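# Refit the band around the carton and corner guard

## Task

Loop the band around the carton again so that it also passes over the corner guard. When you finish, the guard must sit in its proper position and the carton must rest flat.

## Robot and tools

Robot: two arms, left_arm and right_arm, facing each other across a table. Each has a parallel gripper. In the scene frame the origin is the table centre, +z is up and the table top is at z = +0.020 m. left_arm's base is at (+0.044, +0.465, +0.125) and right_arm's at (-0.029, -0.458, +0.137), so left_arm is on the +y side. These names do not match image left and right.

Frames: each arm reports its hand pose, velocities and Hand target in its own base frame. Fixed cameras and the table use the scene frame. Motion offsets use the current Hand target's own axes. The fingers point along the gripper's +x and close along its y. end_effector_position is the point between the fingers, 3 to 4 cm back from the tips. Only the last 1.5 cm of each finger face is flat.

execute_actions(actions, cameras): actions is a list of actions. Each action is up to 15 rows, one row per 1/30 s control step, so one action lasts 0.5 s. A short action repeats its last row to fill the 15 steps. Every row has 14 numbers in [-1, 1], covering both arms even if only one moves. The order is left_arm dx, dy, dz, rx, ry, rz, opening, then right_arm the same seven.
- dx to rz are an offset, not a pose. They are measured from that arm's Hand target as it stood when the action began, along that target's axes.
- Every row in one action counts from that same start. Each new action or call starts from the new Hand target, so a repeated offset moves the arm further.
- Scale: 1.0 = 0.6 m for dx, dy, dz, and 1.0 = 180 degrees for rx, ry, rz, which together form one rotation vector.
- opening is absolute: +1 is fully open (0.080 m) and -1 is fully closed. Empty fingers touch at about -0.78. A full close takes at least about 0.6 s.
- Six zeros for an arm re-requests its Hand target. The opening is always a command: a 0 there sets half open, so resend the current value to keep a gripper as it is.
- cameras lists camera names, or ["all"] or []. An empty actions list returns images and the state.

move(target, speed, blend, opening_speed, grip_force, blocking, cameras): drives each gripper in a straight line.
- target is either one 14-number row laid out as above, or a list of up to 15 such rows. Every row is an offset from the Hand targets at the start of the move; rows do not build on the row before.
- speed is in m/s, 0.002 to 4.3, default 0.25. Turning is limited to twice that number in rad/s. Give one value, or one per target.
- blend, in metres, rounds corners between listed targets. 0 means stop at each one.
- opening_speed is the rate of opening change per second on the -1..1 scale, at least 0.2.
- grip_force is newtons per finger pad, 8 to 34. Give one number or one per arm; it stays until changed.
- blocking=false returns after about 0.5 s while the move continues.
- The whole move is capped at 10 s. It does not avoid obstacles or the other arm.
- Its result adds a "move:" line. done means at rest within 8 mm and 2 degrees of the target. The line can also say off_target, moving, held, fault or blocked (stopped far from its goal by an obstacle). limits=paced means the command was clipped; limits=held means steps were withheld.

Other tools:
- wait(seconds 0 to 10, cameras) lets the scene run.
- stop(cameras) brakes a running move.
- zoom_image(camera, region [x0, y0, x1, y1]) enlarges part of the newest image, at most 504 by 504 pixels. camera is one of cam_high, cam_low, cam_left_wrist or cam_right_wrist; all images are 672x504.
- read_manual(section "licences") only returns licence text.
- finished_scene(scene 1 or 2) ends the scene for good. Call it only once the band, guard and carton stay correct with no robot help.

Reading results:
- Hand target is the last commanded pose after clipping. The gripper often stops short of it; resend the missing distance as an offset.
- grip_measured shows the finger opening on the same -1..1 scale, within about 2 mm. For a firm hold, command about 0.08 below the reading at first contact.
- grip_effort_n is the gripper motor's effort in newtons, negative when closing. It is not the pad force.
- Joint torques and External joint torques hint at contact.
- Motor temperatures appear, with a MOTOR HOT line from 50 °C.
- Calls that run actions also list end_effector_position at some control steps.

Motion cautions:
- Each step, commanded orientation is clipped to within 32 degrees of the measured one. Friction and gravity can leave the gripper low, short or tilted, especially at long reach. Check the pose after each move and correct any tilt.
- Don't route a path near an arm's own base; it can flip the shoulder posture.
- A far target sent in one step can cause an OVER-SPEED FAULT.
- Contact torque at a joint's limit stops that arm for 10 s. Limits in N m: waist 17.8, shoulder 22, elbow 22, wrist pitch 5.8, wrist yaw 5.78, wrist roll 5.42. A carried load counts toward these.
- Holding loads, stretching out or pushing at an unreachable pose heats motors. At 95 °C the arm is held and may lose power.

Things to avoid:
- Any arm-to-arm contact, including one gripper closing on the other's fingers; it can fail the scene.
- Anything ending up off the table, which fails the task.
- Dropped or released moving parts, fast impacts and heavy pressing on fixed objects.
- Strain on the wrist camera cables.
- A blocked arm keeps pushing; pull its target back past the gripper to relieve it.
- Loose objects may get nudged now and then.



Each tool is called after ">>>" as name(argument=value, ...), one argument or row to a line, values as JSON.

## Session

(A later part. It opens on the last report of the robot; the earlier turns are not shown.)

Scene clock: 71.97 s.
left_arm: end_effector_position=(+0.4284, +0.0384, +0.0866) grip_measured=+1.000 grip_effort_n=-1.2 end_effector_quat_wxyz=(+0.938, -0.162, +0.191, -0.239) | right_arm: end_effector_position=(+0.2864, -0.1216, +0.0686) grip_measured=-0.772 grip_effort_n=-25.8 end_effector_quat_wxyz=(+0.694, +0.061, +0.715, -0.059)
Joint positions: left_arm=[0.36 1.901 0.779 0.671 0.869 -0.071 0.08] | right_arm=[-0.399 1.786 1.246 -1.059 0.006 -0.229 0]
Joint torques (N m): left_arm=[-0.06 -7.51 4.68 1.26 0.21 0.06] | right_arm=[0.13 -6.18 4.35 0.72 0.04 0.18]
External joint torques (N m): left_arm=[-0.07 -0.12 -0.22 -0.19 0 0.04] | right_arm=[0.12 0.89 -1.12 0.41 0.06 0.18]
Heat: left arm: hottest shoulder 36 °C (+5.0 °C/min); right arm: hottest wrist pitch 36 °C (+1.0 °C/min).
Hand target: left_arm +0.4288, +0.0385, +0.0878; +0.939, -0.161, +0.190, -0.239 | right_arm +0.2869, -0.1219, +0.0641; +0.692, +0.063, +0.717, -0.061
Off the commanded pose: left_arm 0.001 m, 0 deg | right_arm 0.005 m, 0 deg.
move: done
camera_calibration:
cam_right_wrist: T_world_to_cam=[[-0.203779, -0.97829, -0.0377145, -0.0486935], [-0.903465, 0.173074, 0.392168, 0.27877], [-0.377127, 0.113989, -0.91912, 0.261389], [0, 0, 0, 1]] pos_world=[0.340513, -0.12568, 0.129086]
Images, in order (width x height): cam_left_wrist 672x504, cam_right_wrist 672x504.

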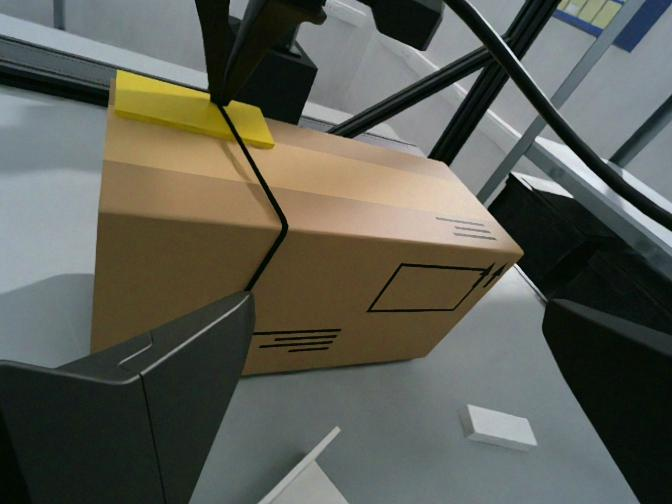

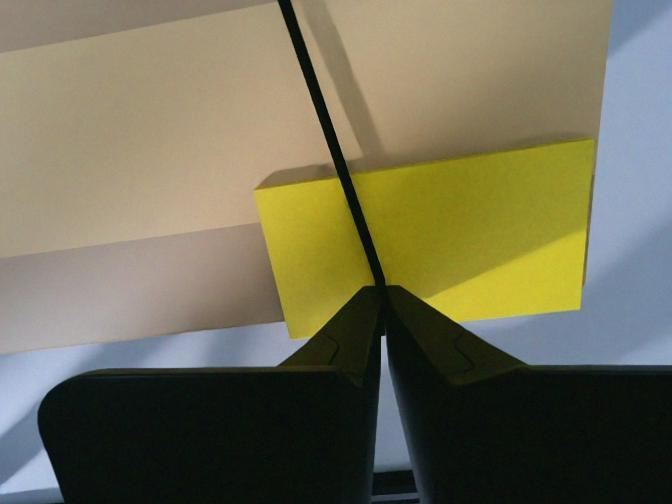

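>>> move(
  target=[0,0,0,0,0,0,1, 0.0067,0,0.0003,0,0,0,-1],
  speed=0.03,
  cameras=["cam_right_wrist"],
)

>>> move(
  target=[0,0,0,0,0,0,1, 0,0,0,0,0,0,-0.55],
  opening_speed=0.4,
  cameras=["cam_left_wrist","cam_right_wrist"],
)

Scene clock: 72.83 s.
left_arm: end_effector_position=(+0.4284, +0.0384, +0.0866) grip_measured=+1.000 grip_effort_n=-1.2 end_effector_quat_wxyz=(+0.938, -0.162, +0.191, -0.239) | right_arm: end_effector_position=(+0.2865, -0.1216, +0.0669) grip_measured=-0.772 grip_effort_n=-25.8 end_effector_quat_wxyz=(+0.695, +0.061, +0.714, -0.059)
Joint positions: left_arm=[0.36 1.901 0.779 0.671 0.869 -0.071 0.08] | right_arm=[-0.399 1.786 1.238 -1.049 0.006 -0.229 0]
Joint torques (N m): left_arm=[-0.03 -7.44 4.64 1.24 0.22 0.05] | right_arm=[0.11 -5.56 4 1.08 0.04 0.18]
External joint torques (N m): left_arm=[0.02 -0.03 -0.25 -0.2 0 0.03] | right_arm=[0.1 1.52 -1.43 0.79 0.06 0.18]
Heat: left arm: hottest shoulder 36 °C (+5.0 °C/min); right arm: hottest wrist pitch 36 °C (+0.0 °C/min).
Hand target: left_arm +0.4288, +0.0385, +0.0878; +0.939, -0.161, +0.190, -0.239 | right_arm +0.2869, -0.1219, +0.0600; +0.692, +0.063, +0.717, -0.061
Off the commanded pose: left_arm 0.001 m, 0 deg | right_arm 0.007 m, 1 deg.
move: done
camera_calibration:
cam_right_wrist: T_world_to_cam=[[-0.203683, -0.978331, -0.0371646, -0.0487856], [-0.904434, 0.173493, 0.389742, 0.279988], [-0.374849, 0.112997, -0.920174, 0.259105], [0, 0, 0, 1]] pos_world=[0.340419, -0.125582, 0.127486]
Images, in order (width x height): cam_right_wrist 672x504.

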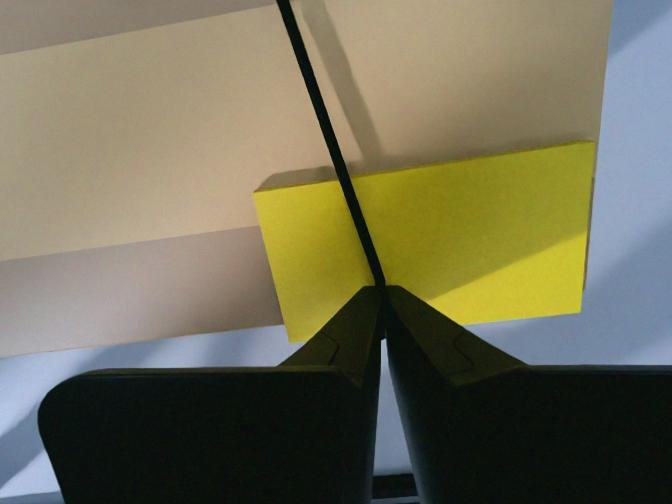

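Scene clock: 73.70 s.
left_arm: end_effector_position=(+0.4284, +0.0384, +0.0866) grip_measured=+1.000 grip_effort_n=-1.6 end_effector_quat_wxyz=(+0.938, -0.162, +0.191, -0.239) | right_arm: end_effector_position=(+0.2883, -0.1224, +0.0667) grip_measured=-0.555 grip_effort_n=21.6 end_effector_quat_wxyz=(+0.698, +0.060, +0.711, -0.060)
Joint positions: left_arm=[0.36 1.901 0.779 0.671 0.869 -0.071 0.08] | right_arm=[-0.399 1.786 1.238 -1.039 0.006 -0.229 0.01]
Joint torques (N m): left_arm=[-0.07 -7.48 4.71 1.27 0.22 0.02] | right_arm=[0.16 -5.59 4.03 0.53 0.04 0.18]
External joint torques (N m): left_arm=[-0.04 -0.07 -0.22 -0.19 0.01 -0.01] | right_arm=[0.13 1.41 -1.38 0.21 0.05 0.18]
Heat: left arm: hottest shoulder 36 °C (+5.0 °C/min); right arm: hottest wrist pitch 36 °C (+0.0 °C/min).
Hand target: left_arm +0.4288, +0.0385, +0.0878; +0.939, -0.161, +0.190, -0.239 | right_arm +0.2870, -0.1219, +0.0601; +0.692, +0.063, +0.717, -0.061
Off the commanded pose: left_arm 0.001 m, 0 deg | right_arm 0.007 m, 1 deg.
move: done
camera_calibration:
cam_right_wrist: T_world_to_cam=[[-0.20339, -0.97847, -0.0350448, -0.0494905], [-0.907648, 0.175004, 0.381508, 0.283513], [-0.367161, 0.109403, -0.923701, 0.257313], [0, 0, 0, 1]] pos_world=[0.341739, -0.126192, 0.127784]
Images, in order (width x height): cam_left_wrist 672x504, cam_right_wrist 672x504.

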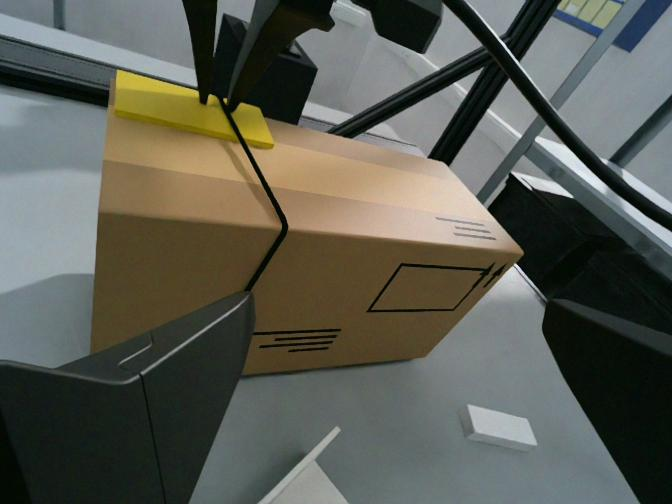

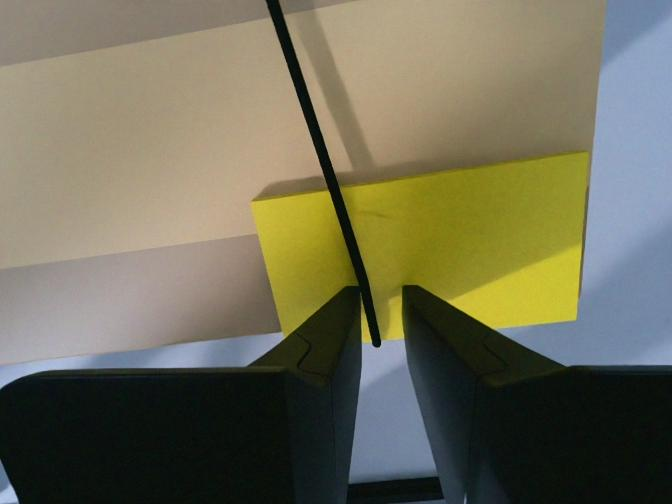

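>>> move(
  target=[
    [0,0,0,0,0,0,1, 0,0,0,0,0,0,-0.3],
    [0,0,0,0,0,0,1, -0.0583,0,-0.002,0,0,0,-0.3],
    [0,0,0,0,0,0,1, -0.0642,0.054,0.166,-0.0422,0,-0.0015,-0.3],
  ],
  speed=[0.1,0.08,0.15],
  opening_speed=0.5,
  cameras=["all"],
)

Scene clock: 77.77 s.
left_arm: end_effector_position=(+0.4284, +0.0384, +0.0866) grip_measured=+1.000 grip_effort_n=-1.2 end_effector_quat_wxyz=(+0.938, -0.162, +0.191, -0.239) | right_arm: end_effector_position=(+0.3905, -0.1069, +0.0983) grip_measured=-0.304 grip_effort_n=19.8 end_effector_quat_wxyz=(+0.697, +0.015, +0.717, -0.016)
Joint positions: left_arm=[0.36 1.901 0.779 0.671 0.869 -0.071 0.08] | right_arm=[-0.264 2.124 1.837 -1.311 0.008 -0.22 0.021]
Joint torques (N m): left_arm=[0.18 -7.37 4.61 1.24 0.22 0.06] | right_arm=[0.06 -8.61 5.91 -0.03 -0.01 -0.06]
External joint torques (N m): left_arm=[0.14 -0.04 -0.24 -0.19 0.01 0.04] | right_arm=[0.12 1.21 0.17 -0.33 0 -0.06]
Heat: left arm: hottest shoulder 36 °C (+4.0 °C/min); right arm: hottest wrist pitch 36 °C (+1.0 °C/min).
Hand target: left_arm +0.4288, +0.0385, +0.0878; +0.939, -0.161, +0.190, -0.239 | right_arm +0.3920, -0.1075, +0.0950; +0.694, +0.015, +0.719, -0.015
Off the commanded pose: left_arm 0.001 m, 0 deg | right_arm 0.004 m, 0 deg.
move: done
camera_calibration:
cam_right_wrist: T_world_to_cam=[[-0.0796003, -0.996205, -0.035198, -0.0625871], [-0.918582, 0.0595933, 0.390711, 0.352598], [-0.387131, 0.063433, -0.91984, 0.324791], [0, 0, 0, 1]] pos_world=[0.444645, -0.103965, 0.158788]

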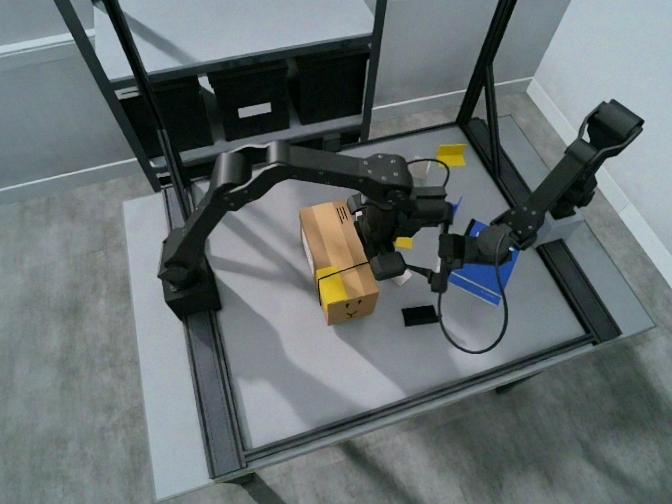

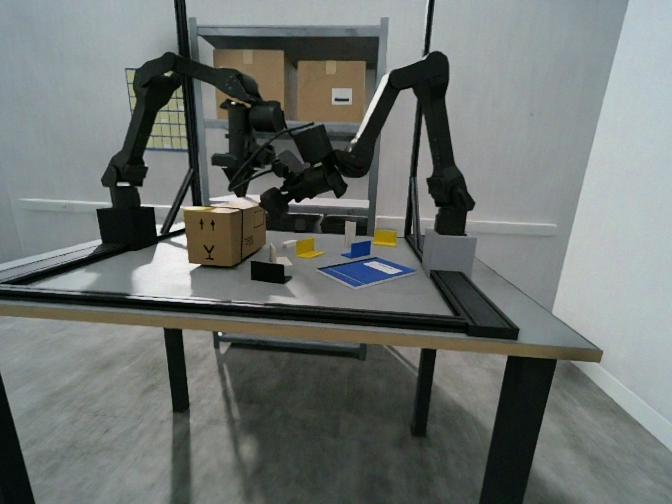

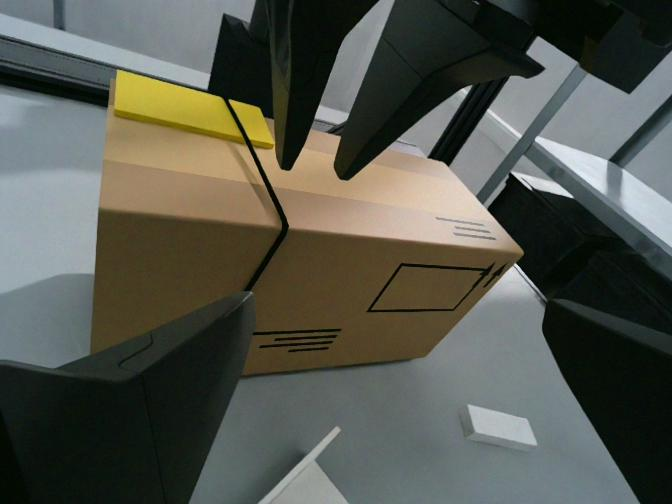

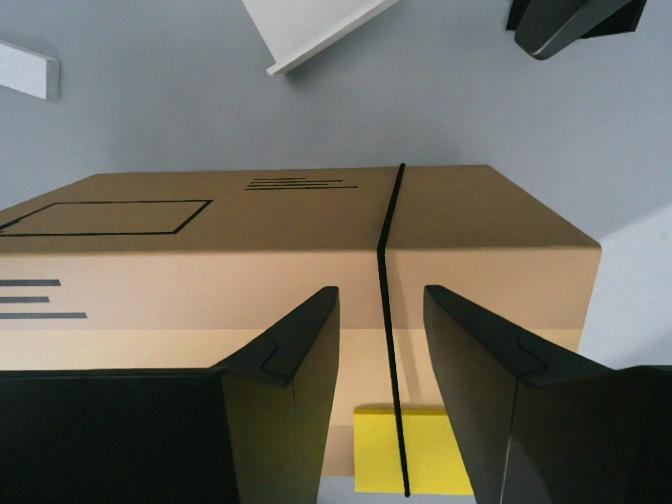

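>>> move(
  target=[-0.1333,0,0,0,0,0,1, 0,0,0,0,0,0,-0.3],
  speed=0.15,
  cameras=["cam_left_wrist"],
)

>>> move(
  target=[0,0,0,0,0,0,1, 0.0583,0,0.002,0,0,0,-0.3],
  speed=0.05,
  cameras=["cam_left_wrist","cam_right_wrist"],
)

Scene clock: 80.07 s.
left_arm: end_effector_position=(+0.3655, +0.0805, +0.1084) grip_measured=+1.000 grip_effort_n=-0.7 end_effector_quat_wxyz=(+0.938, -0.163, +0.191, -0.237) | right_arm: end_effector_position=(+0.3906, -0.1070, +0.0983) grip_measured=-0.304 grip_effort_n=19.3 end_effector_quat_wxyz=(+0.697, +0.015, +0.717, -0.016)
Joint positions: left_arm=[0.573 1.696 0.683 0.41 1.052 0.113 0.08] | right_arm=[-0.264 2.124 1.838 -1.311 0.008 -0.22 0.021]
Joint torques (N m): left_arm=[0.06 -7.31 3.98 0.88 0.41 0.19] | right_arm=[0.06 -8.63 5.91 -0.06 -0.01 -0.06]
External joint torques (N m): left_arm=[0.09 -1.14 -1.2 -0.42 0.09 0.17] | right_arm=[0.06 1.08 0.22 -0.36 0 -0.06]
Heat: left arm: hottest shoulder 36 °C (+4.1 °C/min); right arm: hottest wrist pitch 36 °C (+1.0 °C/min).
Hand target: left_arm +0.3637, +0.0793, +0.1101; +0.939, -0.161, +0.190, -0.239 | right_arm +0.3921, -0.1075, +0.0951; +0.695, +0.015, +0.719, -0.015
Off the commanded pose: left_arm 0.003 m, 0 deg | right_arm 0.004 m, 0 deg.
move: done
camera_calibration:
cam_left_wrist: T_world_to_cam=[[-0.348319, -0.845098, 0.405565, 0.165], [-0.695016, -0.0574823, -0.716692, 0.365064], [0.628988, -0.531512, -0.567335, -0.0442039], [0, 0, 0, 1]] pos_world=[0.339002, 0.136931, 0.169642]
Images, in order (width x height): cam_left_wrist 672x504.

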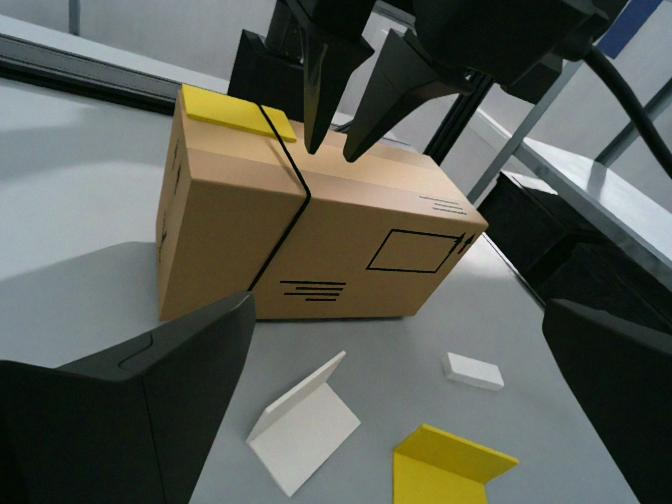

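Scene clock: 81.20 s.
left_arm: end_effector_position=(+0.3655, +0.0805, +0.1084) grip_measured=+1.000 grip_effort_n=-1.2 end_effector_quat_wxyz=(+0.938, -0.163, +0.191, -0.238) | right_arm: end_effector_position=(+0.3941, -0.1079, +0.0674) grip_measured=-0.304 grip_effort_n=19.8 end_effector_quat_wxyz=(+0.701, +0.014, +0.713, -0.017)
Joint positions: left_arm=[0.573 1.696 0.683 0.41 1.052 0.113 0.08] | right_arm=[-0.264 2.142 1.742 -1.186 0.008 -0.22 0.021]
Joint torques (N m): left_arm=[0.42 -7.24 4.02 0.88 0.42 0.14] | right_arm=[-0.01 -8.59 3.95 0.22 -0.02 -0.07]
External joint torques (N m): left_arm=[0.42 -1.07 -1.19 -0.43 0.1 0.11] | right_arm=[-0.01 1.27 -1.74 -0.11 0 -0.07]
Heat: left arm: hottest shoulder 37 °C (+5.1 °C/min); right arm: hottest wrist pitch 36 °C (+1.0 °C/min).
Hand target: left_arm +0.3637, +0.0793, +0.1101; +0.939, -0.161, +0.190, -0.239 | right_arm +0.3919, -0.1075, +0.0600; +0.694, +0.015, +0.719, -0.015
Off the commanded pose: left_arm 0.003 m, 0 deg | right_arm 0.008 m, 1 deg.
move: done
camera_calibration:
cam_left_wrist: T_world_to_cam=[[-0.348792, -0.845013, 0.405335, 0.165063], [-0.694812, -0.0570979, -0.716921, 0.365046], [0.628952, -0.531688, -0.567211, -0.0441846], [0, 0, 0, 1]] pos_world=[0.339001, 0.136832, 0.169741]
cam_right_wrist: T_world_to_cam=[[-0.0792915, -0.996306, -0.0329634, -0.0646657], [-0.923076, 0.0608987, 0.379766, 0.3706], [-0.376355, 0.0605399, -0.924495, 0.293628], [0, 0, 0, 1]] pos_world=[0.447473, -0.104772, 0.128585]
Images, in order (width x height): cam_left_wrist 672x504, cam_right_wrist 672x504.

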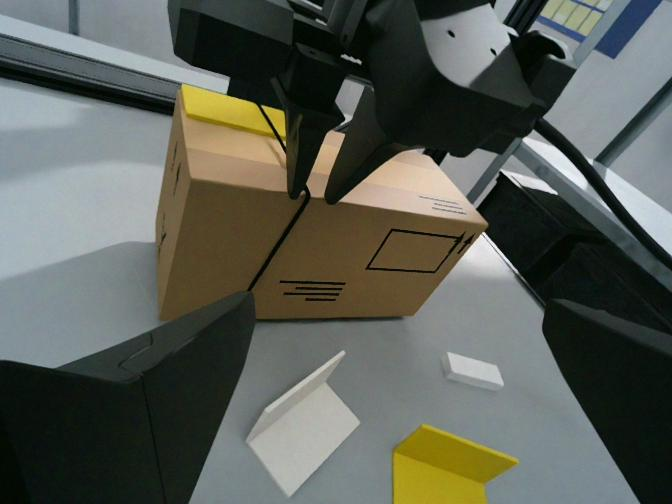

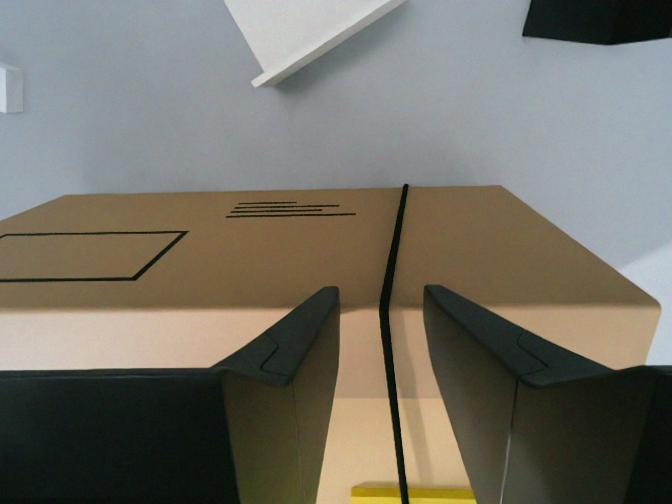

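>>> move(
  target=[0,0,0,0,0,0,1, 0.0092,0,0.0003,0,0,0,-0.3],
  speed=0.05,
  cameras=["cam_left_wrist","cam_right_wrist"],
)

Scene clock: 87.30 s.
left_arm: end_effector_position=(+0.3655, +0.0805, +0.1084) grip_measured=+1.000 grip_effort_n=-0.7 end_effector_quat_wxyz=(+0.938, -0.163, +0.191, -0.238) | right_arm: end_effector_position=(+0.3939, -0.1078, +0.0649) grip_measured=-0.304 grip_effort_n=19.3 end_effector_quat_wxyz=(+0.702, +0.014, +0.712, -0.017)
Joint positions: left_arm=[0.573 1.696 0.683 0.41 1.052 0.113 0.08] | right_arm=[-0.264 2.142 1.732 -1.175 0.008 -0.22 0.021]
Joint torques (N m): left_arm=[-0.04 -7.37 4.1 0.9 0.42 0.1] | right_arm=[0.04 -8.26 3.52 0.76 -0.01 -0.06]
External joint torques (N m): left_arm=[-0.04 -1.19 -1.12 -0.41 0.11 0.08] | right_arm=[-0.09 1.42 -2.05 0.44 0.01 -0.06]
Heat: left arm: hottest shoulder 38 °C (+5.1 °C/min); right arm: hottest shoulder 36 °C (+5.1 °C/min).
Hand target: left_arm +0.3637, +0.0793, +0.1101; +0.939, -0.161, +0.190, -0.239 | right_arm +0.3919, -0.1075, +0.0545; +0.694, +0.015, +0.719, -0.015
Off the commanded pose: left_arm 0.003 m, 0 deg | right_arm 0.011 m, 1 deg.
move: off_target (right_arm)
camera_calibration:
cam_left_wrist: T_world_to_cam=[[-0.348792, -0.845013, 0.405335, 0.165063], [-0.694812, -0.0570979, -0.716921, 0.365046], [0.628952, -0.531688, -0.567211, -0.0441846], [0, 0, 0, 1]] pos_world=[0.339001, 0.136832, 0.169741]
cam_right_wrist: T_world_to_cam=[[-0.0791912, -0.996318, -0.0328385, -0.0647266], [-0.92337, 0.0608995, 0.37905, 0.371582], [-0.375655, 0.0603395, -0.924793, 0.29094], [0, 0, 0, 1]] pos_world=[0.447275, -0.104673, 0.126085]
Images, in order (width x height): cam_left_wrist 672x504, cam_right_wrist 672x504.

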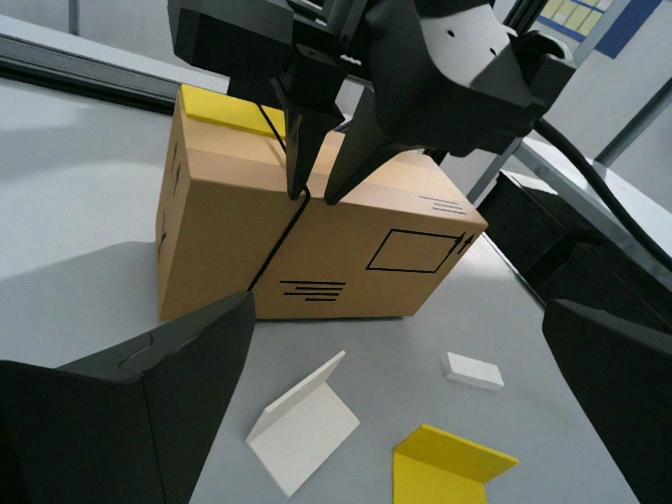

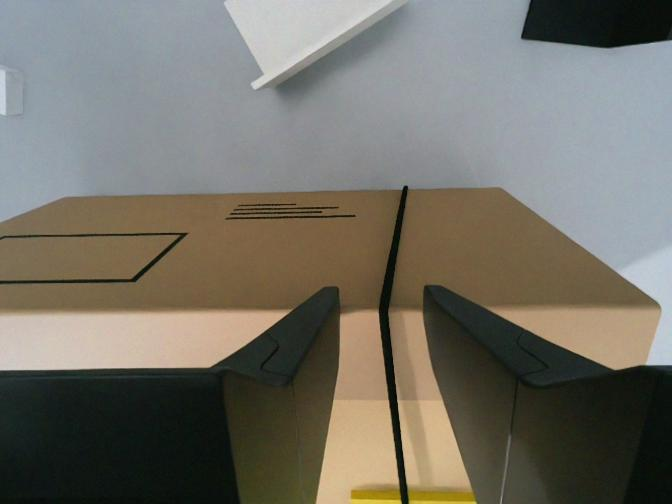

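>>> move(
  target=[0,0,0,0,0,0,1, 0.0067,0,0.0002,0,0,0,-0.3],
  speed=0.05,
  cameras=["cam_right_wrist"],
)

Scene clock: 88.17 s.
left_arm: end_effector_position=(+0.3655, +0.0805, +0.1084) grip_measured=+1.000 grip_effort_n=-1.2 end_effector_quat_wxyz=(+0.938, -0.163, +0.191, -0.238) | right_arm: end_effector_position=(+0.3976, -0.1089, +0.0608) grip_measured=-0.304 grip_effort_n=19.3 end_effector_quat_wxyz=(+0.707, +0.013, +0.707, -0.019)
Joint positions: left_arm=[0.573 1.696 0.683 0.41 1.052 0.113 0.08] | right_arm=[-0.264 2.146 1.722 -1.144 0.008 -0.22 0.021]
Joint torques (N m): left_arm=[0 -7.3 4.04 0.89 0.43 0.18] | right_arm=[0.07 -8.43 3.31 -0.21 -0.01 -0.06]
External joint torques (N m): left_arm=[0 -1.16 -1.13 -0.4 0.11 0.16] | right_arm=[0.09 1.39 -2.31 -0.55 0 -0.06]
Heat: left arm: hottest shoulder 38 °C (+5.1 °C/min); right arm: hottest shoulder 36 °C (+5.1 °C/min).
Hand target: left_arm +0.3637, +0.0793, +0.1101; +0.939, -0.161, +0.190, -0.239 | right_arm +0.3919, -0.1075, +0.0505; +0.694, +0.015, +0.719, -0.015
Off the commanded pose: left_arm 0.003 m, 0 deg | right_arm 0.012 m, 2 deg.
move: off_target (right_arm)
camera_calibration:
cam_right_wrist: T_world_to_cam=[[-0.0787182, -0.996451, -0.0297999, -0.0660226], [-0.929277, 0.0625241, 0.364054, 0.380047], [-0.360899, 0.0563501, -0.930901, 0.282744], [0, 0, 0, 1]] pos_world=[0.450013, -0.105483, 0.122882]
Images, in order (width x height): cam_right_wrist 672x504.

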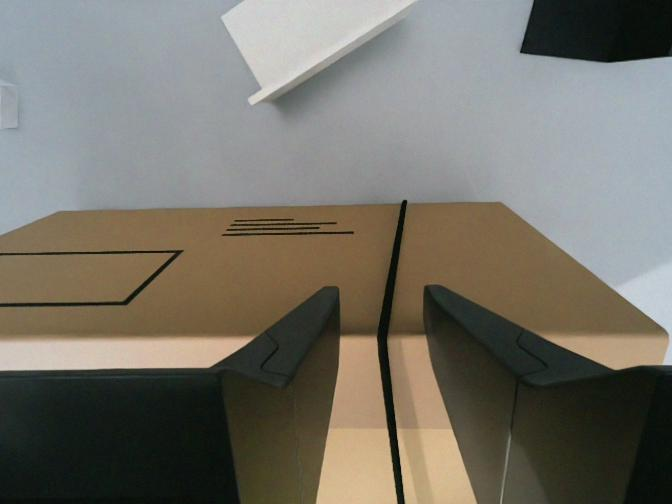

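>>> move(
  target=[0,0,0,0,0,0,1, 0,-0.0333,0,0,0,0,-0.3],
  speed=0.04,
  cameras=["cam_left_wrist","cam_right_wrist"],
)

Scene clock: 89.30 s.
left_arm: end_effector_position=(+0.3655, +0.0805, +0.1084) grip_measured=+1.000 grip_effort_n=-1.6 end_effector_quat_wxyz=(+0.938, -0.163, +0.191, -0.238) | right_arm: end_effector_position=(+0.3972, -0.1207, +0.0594) grip_measured=-0.303 grip_effort_n=17.9 end_effector_quat_wxyz=(+0.708, +0.014, +0.706, -0.011)
Joint positions: left_arm=[0.573 1.696 0.683 0.41 1.052 0.113 0.08] | right_arm=[-0.297 2.161 1.74 -1.15 -0.005 -0.262 0.021]
Joint torques (N m): left_arm=[0.16 -7.18 3.91 0.89 0.38 0.15] | right_arm=[-1.26 -8.08 4.73 -0.51 0.44 -0.21]
External joint torques (N m): left_arm=[0.15 -0.99 -1.34 -0.43 0.07 0.12] | right_arm=[-1.24 1.84 -0.93 -0.86 0.47 -0.21]
Heat: left arm: hottest shoulder 38 °C (+5.1 °C/min); right arm: hottest shoulder 36 °C (+5.1 °C/min).
Hand target: left_arm +0.3637, +0.0793, +0.1101; +0.939, -0.161, +0.190, -0.239 | right_arm +0.3911, -0.1275, +0.0506; +0.695, +0.015, +0.719, -0.015
Off the commanded pose: left_arm 0.003 m, 0 deg | right_arm 0.013 m, 2 deg.
move: off_target (right_arm)
camera_calibration:
cam_left_wrist: T_world_to_cam=[[-0.348792, -0.845013, 0.405335, 0.165063], [-0.694812, -0.0570979, -0.716921, 0.365046], [0.628952, -0.531688, -0.567211, -0.0441846], [0, 0, 0, 1]] pos_world=[0.339001, 0.136832, 0.169741]
cam_right_wrist: T_world_to_cam=[[-0.0695098, -0.996655, -0.0429871, -0.0807013], [-0.930137, 0.0491748, 0.363906, 0.379605], [-0.360575, 0.0652789, -0.930443, 0.282744], [0, 0, 0, 1]] pos_world=[0.449425, -0.117556, 0.121467]
Images, in order (width x height): cam_left_wrist 672x504, cam_right_wrist 672x504.

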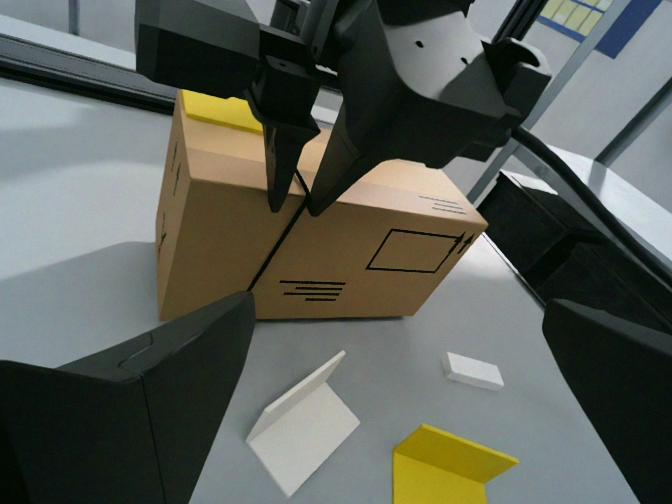

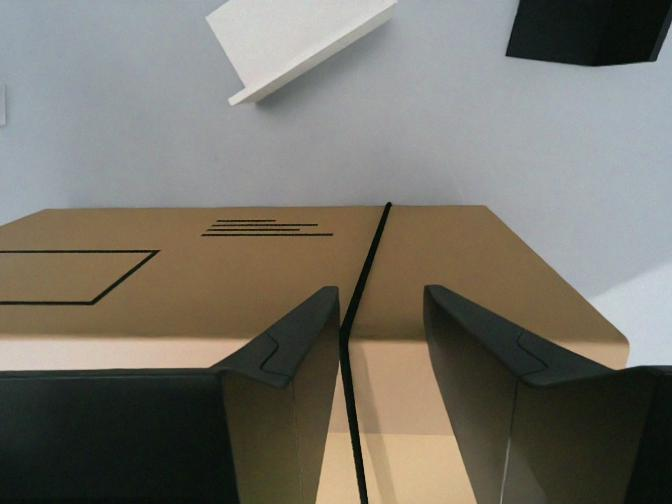

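>>> move(
  target=[0,0,0,0,0,0,1, 0,-0.025,0,0,0,0,-0.3],
  speed=0.04,
  cameras=["cam_left_wrist","cam_right_wrist"],
)

Scene clock: 90.23 s.
left_arm: end_effector_position=(+0.3655, +0.0805, +0.1084) grip_measured=+1.000 grip_effort_n=-1.2 end_effector_quat_wxyz=(+0.938, -0.163, +0.191, -0.238) | right_arm: end_effector_position=(+0.3959, -0.1376, +0.0606) grip_measured=-0.303 grip_effort_n=16.0 end_effector_quat_wxyz=(+0.708, +0.014, +0.706, -0.013)
Joint positions: left_arm=[0.573 1.696 0.683 0.41 1.052 0.113 0.08] | right_arm=[-0.335 2.175 1.768 -1.162 -0.001 -0.297 0.021]
Joint torques (N m): left_arm=[-0.08 -7.3 4.17 0.88 0.42 0.15] | right_arm=[-0.99 -7.86 4.84 -0.4 0.37 -0.16]
External joint torques (N m): left_arm=[-0.07 -1.12 -1.06 -0.43 0.1 0.12] | right_arm=[-0.99 2.13 -0.83 -0.76 0.4 -0.16]
Heat: left arm: hottest shoulder 38 °C (+5.1 °C/min); right arm: hottest shoulder 36 °C (+5.1 °C/min).
Hand target: left_arm +0.3637, +0.0793, +0.1101; +0.939, -0.161, +0.190, -0.239 | right_arm +0.3904, -0.1425, +0.0505; +0.694, +0.015, +0.719, -0.015
Off the commanded pose: left_arm 0.003 m, 0 deg | right_arm 0.012 m, 2 deg.
move: off_target (right_arm)
camera_calibration:
cam_left_wrist: T_world_to_cam=[[-0.348792, -0.845013, 0.405335, 0.165063], [-0.694812, -0.0570979, -0.716921, 0.365046], [0.628952, -0.531688, -0.567211, -0.0441846], [0, 0, 0, 1]] pos_world=[0.339001, 0.136832, 0.169741]
cam_right_wrist: T_world_to_cam=[[-0.0729602, -0.996576, -0.0388894, -0.0965378], [-0.929951, 0.0538893, 0.363713, 0.37936], [-0.360372, 0.0627018, -0.930699, 0.284092], [0, 0, 0, 1]] pos_world=[0.448122, -0.134464, 0.122672]
Images, in order (width x height): cam_left_wrist 672x504, cam_right_wrist 672x504.

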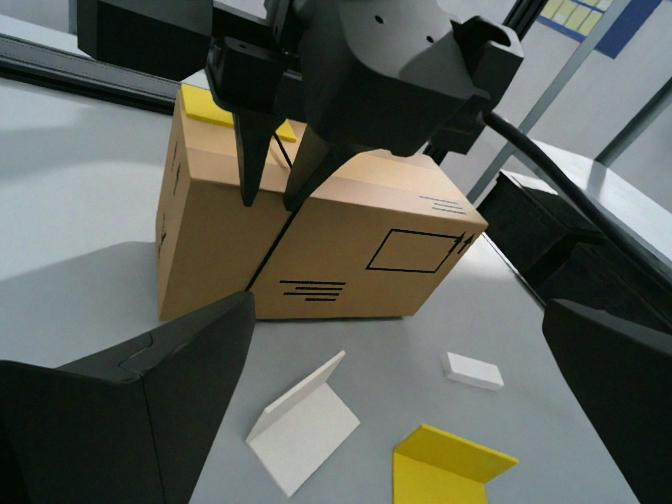

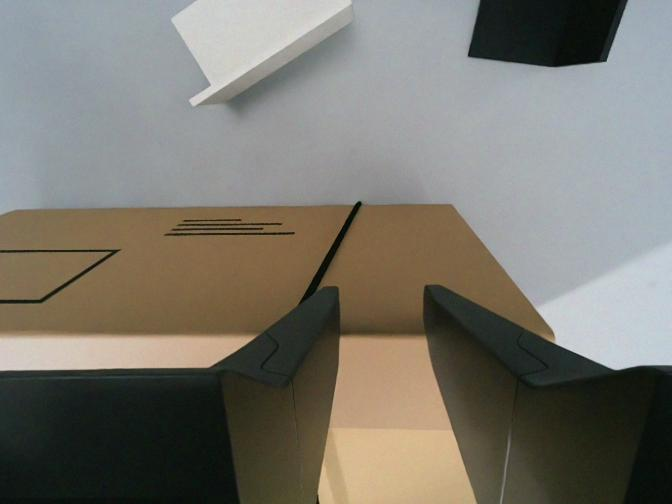

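>>> zoom_image(
  camera="cam_left_wrist",
  region=[180, 90, 400, 310],
)

Scaled by 2.291 from the camera's 672x504 image, which has a finer 960x720 frame.

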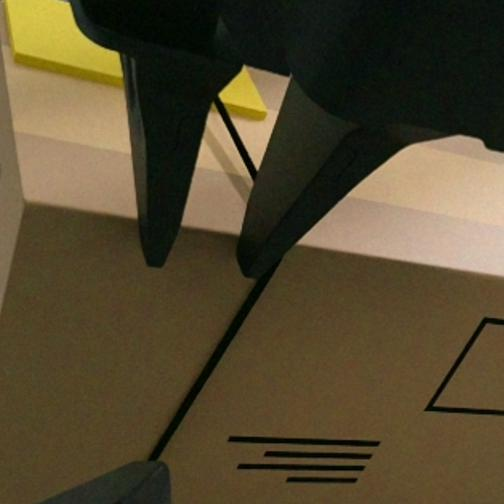

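>>> move(
  target=[0,0,0,0,0,0,1, -0.0833,0,-0.002,0,0,0,-0.3],
  speed=0.08,
  cameras=["cam_left_wrist","cam_right_wrist"],
)

Scene clock: 91.67 s.
left_arm: end_effector_position=(+0.3655, +0.0805, +0.1084) grip_measured=+1.000 grip_effort_n=-0.7 end_effector_quat_wxyz=(+0.938, -0.163, +0.191, -0.238) | right_arm: end_effector_position=(+0.3895, -0.1419, +0.0985) grip_measured=-0.303 grip_effort_n=15.6 end_effector_quat_wxyz=(+0.692, +0.018, +0.721, -0.016)
Joint positions: left_arm=[0.573 1.696 0.683 0.41 1.052 0.113 0.08] | right_arm=[-0.346 2.18 1.925 -1.356 0.01 -0.297 0.021]
Joint torques (N m): left_arm=[0 -7.38 4.1 0.89 0.41 0.12] | right_arm=[0.08 -10.51 5.88 -0.05 -0.01 -0.17]
External joint torques (N m): left_arm=[-0.02 -1.19 -1.12 -0.42 0.09 0.1] | right_arm=[0.08 -0.43 0.22 -0.32 0.01 -0.17]
Heat: left arm: hottest shoulder 39 °C (+6.0 °C/min); right arm: hottest shoulder 36 °C (+4.0 °C/min).
Hand target: left_arm +0.3637, +0.0793, +0.1101; +0.939, -0.161, +0.190, -0.239 | right_arm +0.3909, -0.1425, +0.1005; +0.694, +0.015, +0.719, -0.015
Off the commanded pose: left_arm 0.003 m, 0 deg | right_arm 0.003 m, 0 deg.
move: done
camera_calibration:
cam_left_wrist: T_world_to_cam=[[-0.348792, -0.845013, 0.405335, 0.165063], [-0.694812, -0.0570979, -0.716921, 0.365046], [0.628952, -0.531688, -0.567211, -0.0441846], [0, 0, 0, 1]] pos_world=[0.339001, 0.136832, 0.169741]
cam_right_wrist: T_world_to_cam=[[-0.0842921, -0.9957, -0.0384217, -0.0953062], [-0.913142, 0.0617547, 0.402937, 0.350598], [-0.398832, 0.0690489, -0.914421, 0.33171], [0, 0, 0, 1]] pos_world=[0.444409, -0.139452, 0.158391]
Images, in order (width x height): cam_left_wrist 672x504, cam_right_wrist 672x504.

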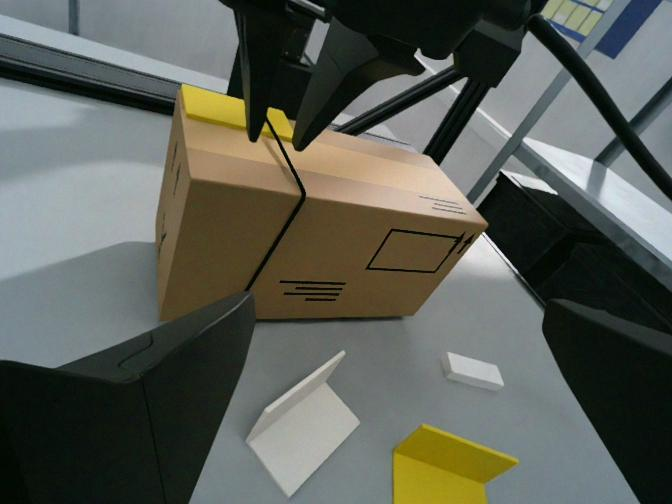

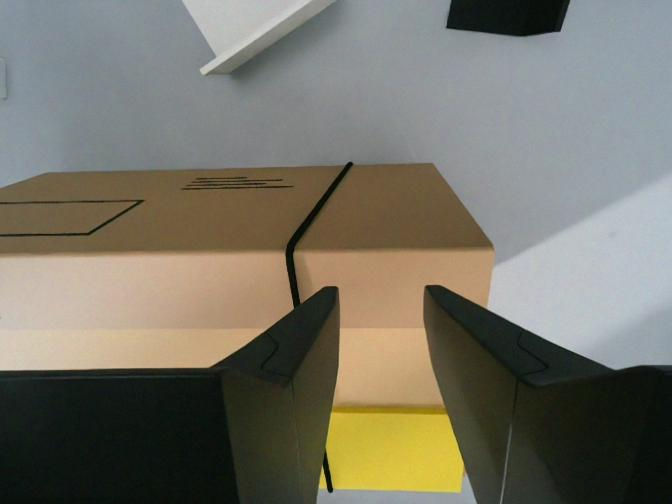

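>>> move(
  target=[
    [0,0,0,0,0,0,1, 0.0262,0.0487,-0.0101,-0.03,0,-0.001,-0.3],
    [0,0,0,0,0,0,1, 0.0795,0.0487,-0.0083,-0.03,0,-0.001,-0.3],
  ],
  speed=[0.1,0.05],
  blend=[0.005,0],
  cameras=["cam_left_wrist","cam_right_wrist"],
)

Scene clock: 93.60 s.
left_arm: end_effector_position=(+0.3655, +0.0805, +0.1084) grip_measured=+1.000 grip_effort_n=-1.2 end_effector_quat_wxyz=(+0.938, -0.163, +0.191, -0.238) | right_arm: end_effector_position=(+0.3864, -0.1132, +0.0642) grip_measured=-0.303 grip_effort_n=15.6 end_effector_quat_wxyz=(+0.700, -0.018, +0.714, +0.014)
Joint positions: left_arm=[0.573 1.696 0.683 0.41 1.052 0.113 0.08] | right_arm=[-0.281 2.122 1.698 -1.164 0.011 -0.326 0.021]
Joint torques (N m): left_arm=[0.06 -7.26 3.97 0.87 0.45 0.15] | right_arm=[0.08 -7.87 3.56 1.19 -0.01 -0.18]
External joint torques (N m): left_arm=[0.02 -1.09 -1.23 -0.43 0.14 0.13] | right_arm=[0.08 1.77 -2.06 0.88 0.01 -0.18]
Heat: left arm: hottest shoulder 39 °C (+6.0 °C/min); right arm: hottest shoulder 36 °C (+4.0 °C/min).
Hand target: left_arm +0.3637, +0.0793, +0.1101; +0.939, -0.161, +0.190, -0.239 | right_arm +0.3857, -0.1130, +0.0531; +0.694, -0.019, +0.719, +0.018
Off the commanded pose: left_arm 0.003 m, 0 deg | right_arm 0.011 m, 1 deg.
move: off_target (right_arm)
camera_calibration:
cam_left_wrist: T_world_to_cam=[[-0.348792, -0.845013, 0.405335, 0.165063], [-0.694812, -0.0570979, -0.716921, 0.365046], [0.628952, -0.531688, -0.567211, -0.0441846], [0, 0, 0, 1]] pos_world=[0.339001, 0.136832, 0.169741]
cam_right_wrist: T_world_to_cam=[[0.0102521, -0.999436, -0.0319644, -0.105663], [-0.923454, -0.021725, 0.383094, 0.355671], [-0.383573, 0.0255901, -0.923156, 0.286865], [0, 0, 0, 1]] pos_world=[0.439563, -0.105218, 0.125188]
Images, in order (width x height): cam_left_wrist 672x504, cam_right_wrist 672x504.

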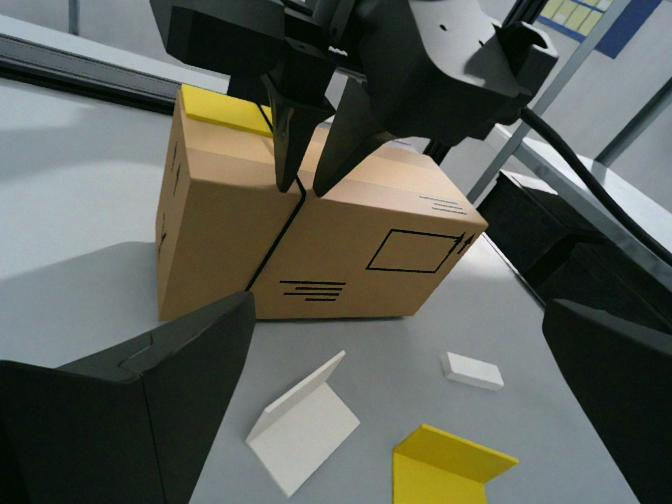

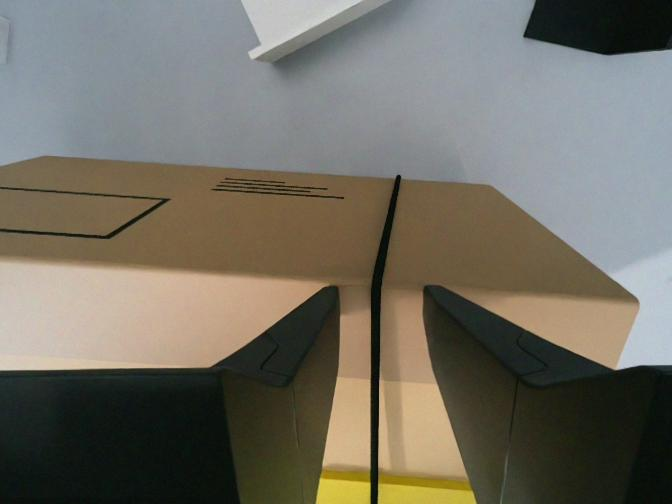

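>>> move(
  target=[
    [0,0,0,0,0,0,1, 0.0092,0,0.0003,0,0,0,-0.3],
    [0,0,0,0,0,0,1, 0.0092,0,0.0003,0,0,0,-1],
  ],
  speed=0.05,
  opening_speed=0.6,
  cameras=["cam_left_wrist","cam_right_wrist"],
)

Scene clock: 95.83 s.
left_arm: end_effector_position=(+0.3655, +0.0805, +0.1084) grip_measured=+1.000 grip_effort_n=-1.2 end_effector_quat_wxyz=(+0.938, -0.163, +0.191, -0.238) | right_arm: end_effector_position=(+0.3892, -0.1129, +0.0632) grip_measured=-0.770 grip_effort_n=-33.7 end_effector_quat_wxyz=(+0.707, -0.021, +0.707, +0.013)
Joint positions: left_arm=[0.573 1.696 0.683 0.41 1.052 0.113 0.08] | right_arm=[-0.278 2.116 1.684 -1.136 0.01 -0.327 0]
Joint torques (N m): left_arm=[0.16 -7.21 4.02 0.86 0.4 0.12] | right_arm=[-0.13 -6.73 3.34 0.72 0.01 -0.17]
External joint torques (N m): left_arm=[0.15 -0.99 -1.22 -0.45 0.09 0.1] | right_arm=[-0.19 2.89 -2.3 0.37 0.04 -0.17]
Heat: left arm: hottest shoulder 39 °C (+5.0 °C/min); right arm: hottest shoulder 36 °C (+4.0 °C/min).
Hand target: left_arm +0.3637, +0.0793, +0.1101; +0.939, -0.161, +0.190, -0.239 | right_arm +0.3856, -0.1131, +0.0475; +0.694, -0.019, +0.719, +0.018
Off the commanded pose: left_arm 0.003 m, 0 deg | right_arm 0.016 m, 2 deg.
move: off_target (right_arm); target 2's new opening was sent with right_arm's hand 0.016 m and 1 deg from that target
camera_calibration:
cam_left_wrist: T_world_to_cam=[[-0.348792, -0.845013, 0.405335, 0.165063], [-0.694812, -0.0570979, -0.716921, 0.365046], [0.628952, -0.531688, -0.567211, -0.0441846], [0, 0, 0, 1]] pos_world=[0.339001, 0.136832, 0.169741]
cam_right_wrist: T_world_to_cam=[[0.0137801, -0.999532, -0.0273023, -0.107141], [-0.930784, -0.0227985, 0.364859, 0.362523], [-0.36531, 0.0203848, -0.930663, 0.279779], [0, 0, 0, 1]] pos_world=[0.441114, -0.104529, 0.125185]
Images, in order (width x height): cam_left_wrist 672x504, cam_right_wrist 672x504.

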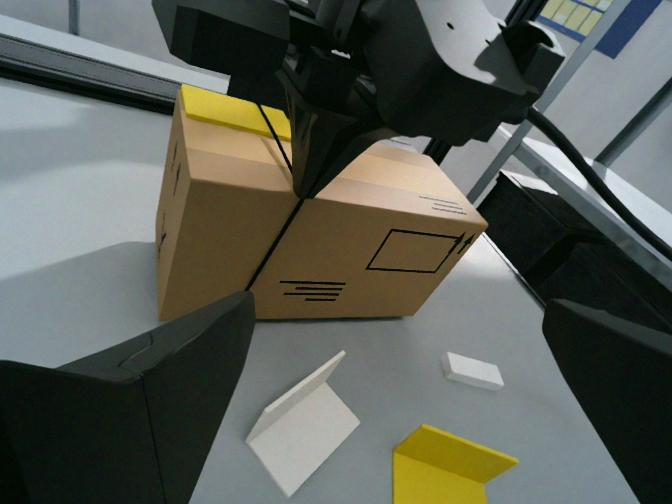

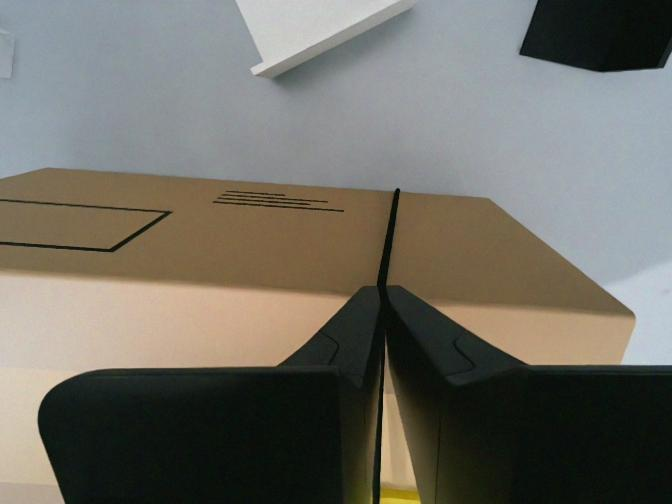

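>>> move(
  target=[
    [0,0,0,0,0,0,1, -0.0426,-0.0002,0.0018,0,0,0,-1],
    [0,0,0,0,0,0,1, -0.0439,-0.0021,0.0391,0,0,0,-1],
  ],
  speed=0.05,
  blend=[0.004,0],
  cameras=["cam_left_wrist","cam_right_wrist"],
)

Scene clock: 97.73 s.
left_arm: end_effector_position=(+0.3655, +0.0805, +0.1084) grip_measured=+1.000 grip_effort_n=-1.2 end_effector_quat_wxyz=(+0.938, -0.163, +0.191, -0.238) | right_arm: end_effector_position=(+0.4012, -0.1150, +0.0684) grip_measured=-0.772 grip_effort_n=-26.3 end_effector_quat_wxyz=(+0.684, -0.017, +0.729, +0.019)
Joint positions: left_arm=[0.573 1.696 0.683 0.41 1.052 0.113 0.08] | right_arm=[-0.273 2.223 1.875 -1.286 0.017 -0.323 0]
Joint torques (N m): left_arm=[0.1 -7.14 4.11 0.88 0.39 0.11] | right_arm=[0.76 -10.47 7.29 0.53 -0.22 0.17]
External joint torques (N m): left_arm=[0.08 -0.99 -1.09 -0.43 0.08 0.09] | right_arm=[0.68 -0.19 1.66 0.29 -0.2 0.17]
Heat: left arm: hottest shoulder 39 °C (+5.0 °C/min); right arm: hottest shoulder 36 °C (+4.0 °C/min).
Hand target: left_arm +0.3637, +0.0793, +0.1101; +0.939, -0.161, +0.190, -0.239 | right_arm +0.4100, -0.1131, +0.0729; +0.694, -0.019, +0.719, +0.018
Off the commanded pose: left_arm 0.003 m, 0 deg | right_arm 0.010 m, 2 deg.
move: off_target (right_arm)
camera_calibration:
cam_left_wrist: T_world_to_cam=[[-0.348792, -0.845013, 0.405335, 0.165063], [-0.694812, -0.0570979, -0.716921, 0.365046], [0.628952, -0.531688, -0.567211, -0.0441846], [0, 0, 0, 1]] pos_world=[0.339001, 0.136832, 0.169741]
cam_right_wrist: T_world_to_cam=[[0.0133372, -0.999114, -0.039919, -0.108137], [-0.90482, -0.0290512, 0.424802, 0.356532], [-0.425585, 0.0304539, -0.904406, 0.312553], [0, 0, 0, 1]] pos_world=[0.457058, -0.107202, 0.126902]
Images, in order (width x height): cam_left_wrist 672x504, cam_right_wrist 672x504.

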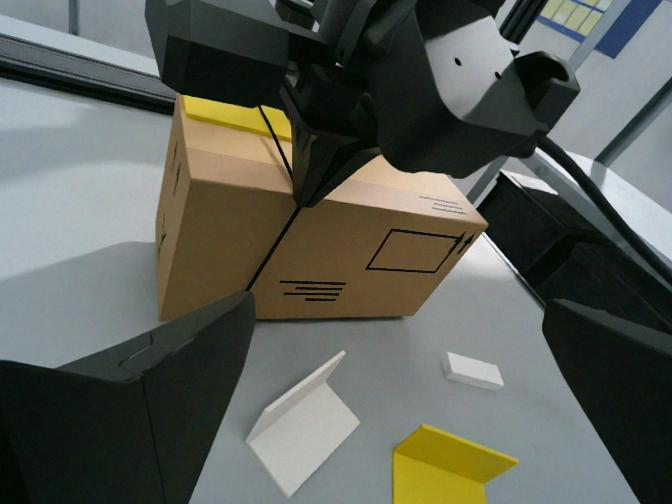

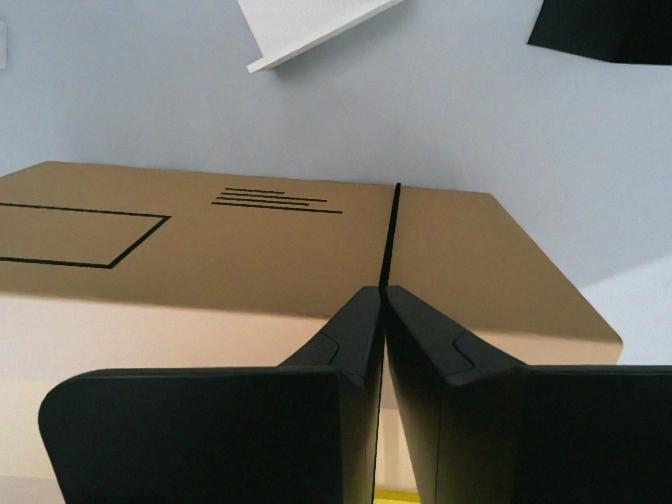

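>>> move(
  target=[0,0,0,0,0,0,1, 0,-0.0315,0,0,0,0,-1],
  speed=0.05,
  cameras=["cam_left_wrist","cam_right_wrist"],
)

Scene clock: 98.70 s.
left_arm: end_effector_position=(+0.3655, +0.0805, +0.1084) grip_measured=+1.000 grip_effort_n=-1.6 end_effector_quat_wxyz=(+0.938, -0.163, +0.191, -0.238) | right_arm: end_effector_position=(+0.4026, -0.1305, +0.0685) grip_measured=-0.772 grip_effort_n=-26.3 end_effector_quat_wxyz=(+0.683, -0.014, +0.730, +0.018)
Joint positions: left_arm=[0.573 1.696 0.683 0.41 1.052 0.113 0.08] | right_arm=[-0.307 2.251 1.921 -1.305 0.017 -0.352 0]
Joint torques (N m): left_arm=[0.03 -7.3 4.13 0.89 0.41 0.14] | right_arm=[0.15 -10.7 7.49 0.6 -0.17 -0.17]
External joint torques (N m): left_arm=[0.03 -1.18 -1.01 -0.4 0.1 0.12] | right_arm=[0.2 -0.21 1.86 0.37 -0.15 -0.17]
Heat: left arm: hottest shoulder 40 °C (+6.0 °C/min); right arm: hottest shoulder 37 °C (+5.0 °C/min).
Hand target: left_arm +0.3637, +0.0793, +0.1101; +0.939, -0.161, +0.190, -0.239 | right_arm +0.4109, -0.1319, +0.0730; +0.694, -0.019, +0.719, +0.018
Off the commanded pose: left_arm 0.003 m, 0 deg | right_arm 0.010 m, 2 deg.
move: off_target (right_arm)
camera_calibration:
cam_left_wrist: T_world_to_cam=[[-0.348792, -0.845013, 0.405335, 0.165063], [-0.694812, -0.0570979, -0.716921, 0.365046], [0.628952, -0.531688, -0.567211, -0.0441846], [0, 0, 0, 1]] pos_world=[0.339001, 0.136832, 0.169741]
cam_right_wrist: T_world_to_cam=[[0.00717182, -0.999085, -0.0421671, -0.121018], [-0.904363, -0.0244741, 0.426062, 0.35761], [-0.426704, 0.0350787, -0.903711, 0.314667], [0, 0, 0, 1]] pos_world=[0.458547, -0.123193, 0.126901]
Images, in order (width x height): cam_left_wrist 672x504, cam_right_wrist 672x504.

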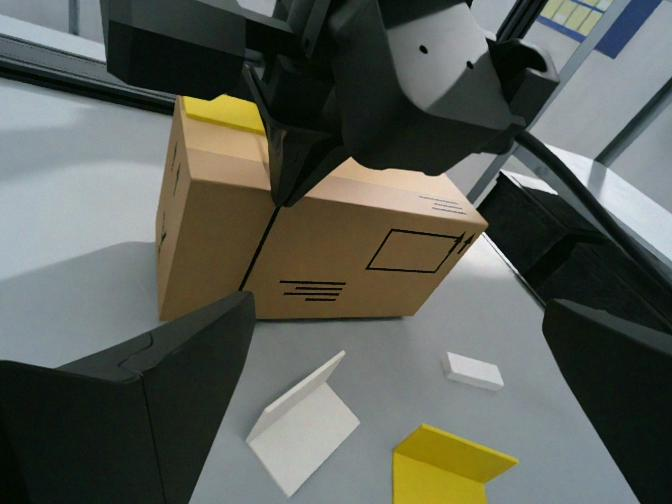

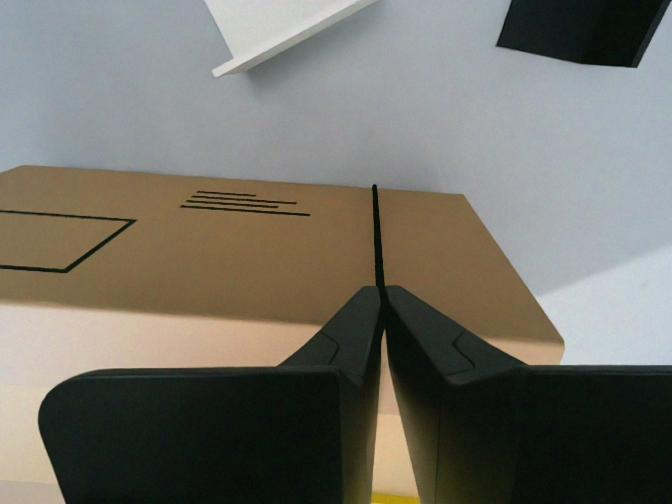

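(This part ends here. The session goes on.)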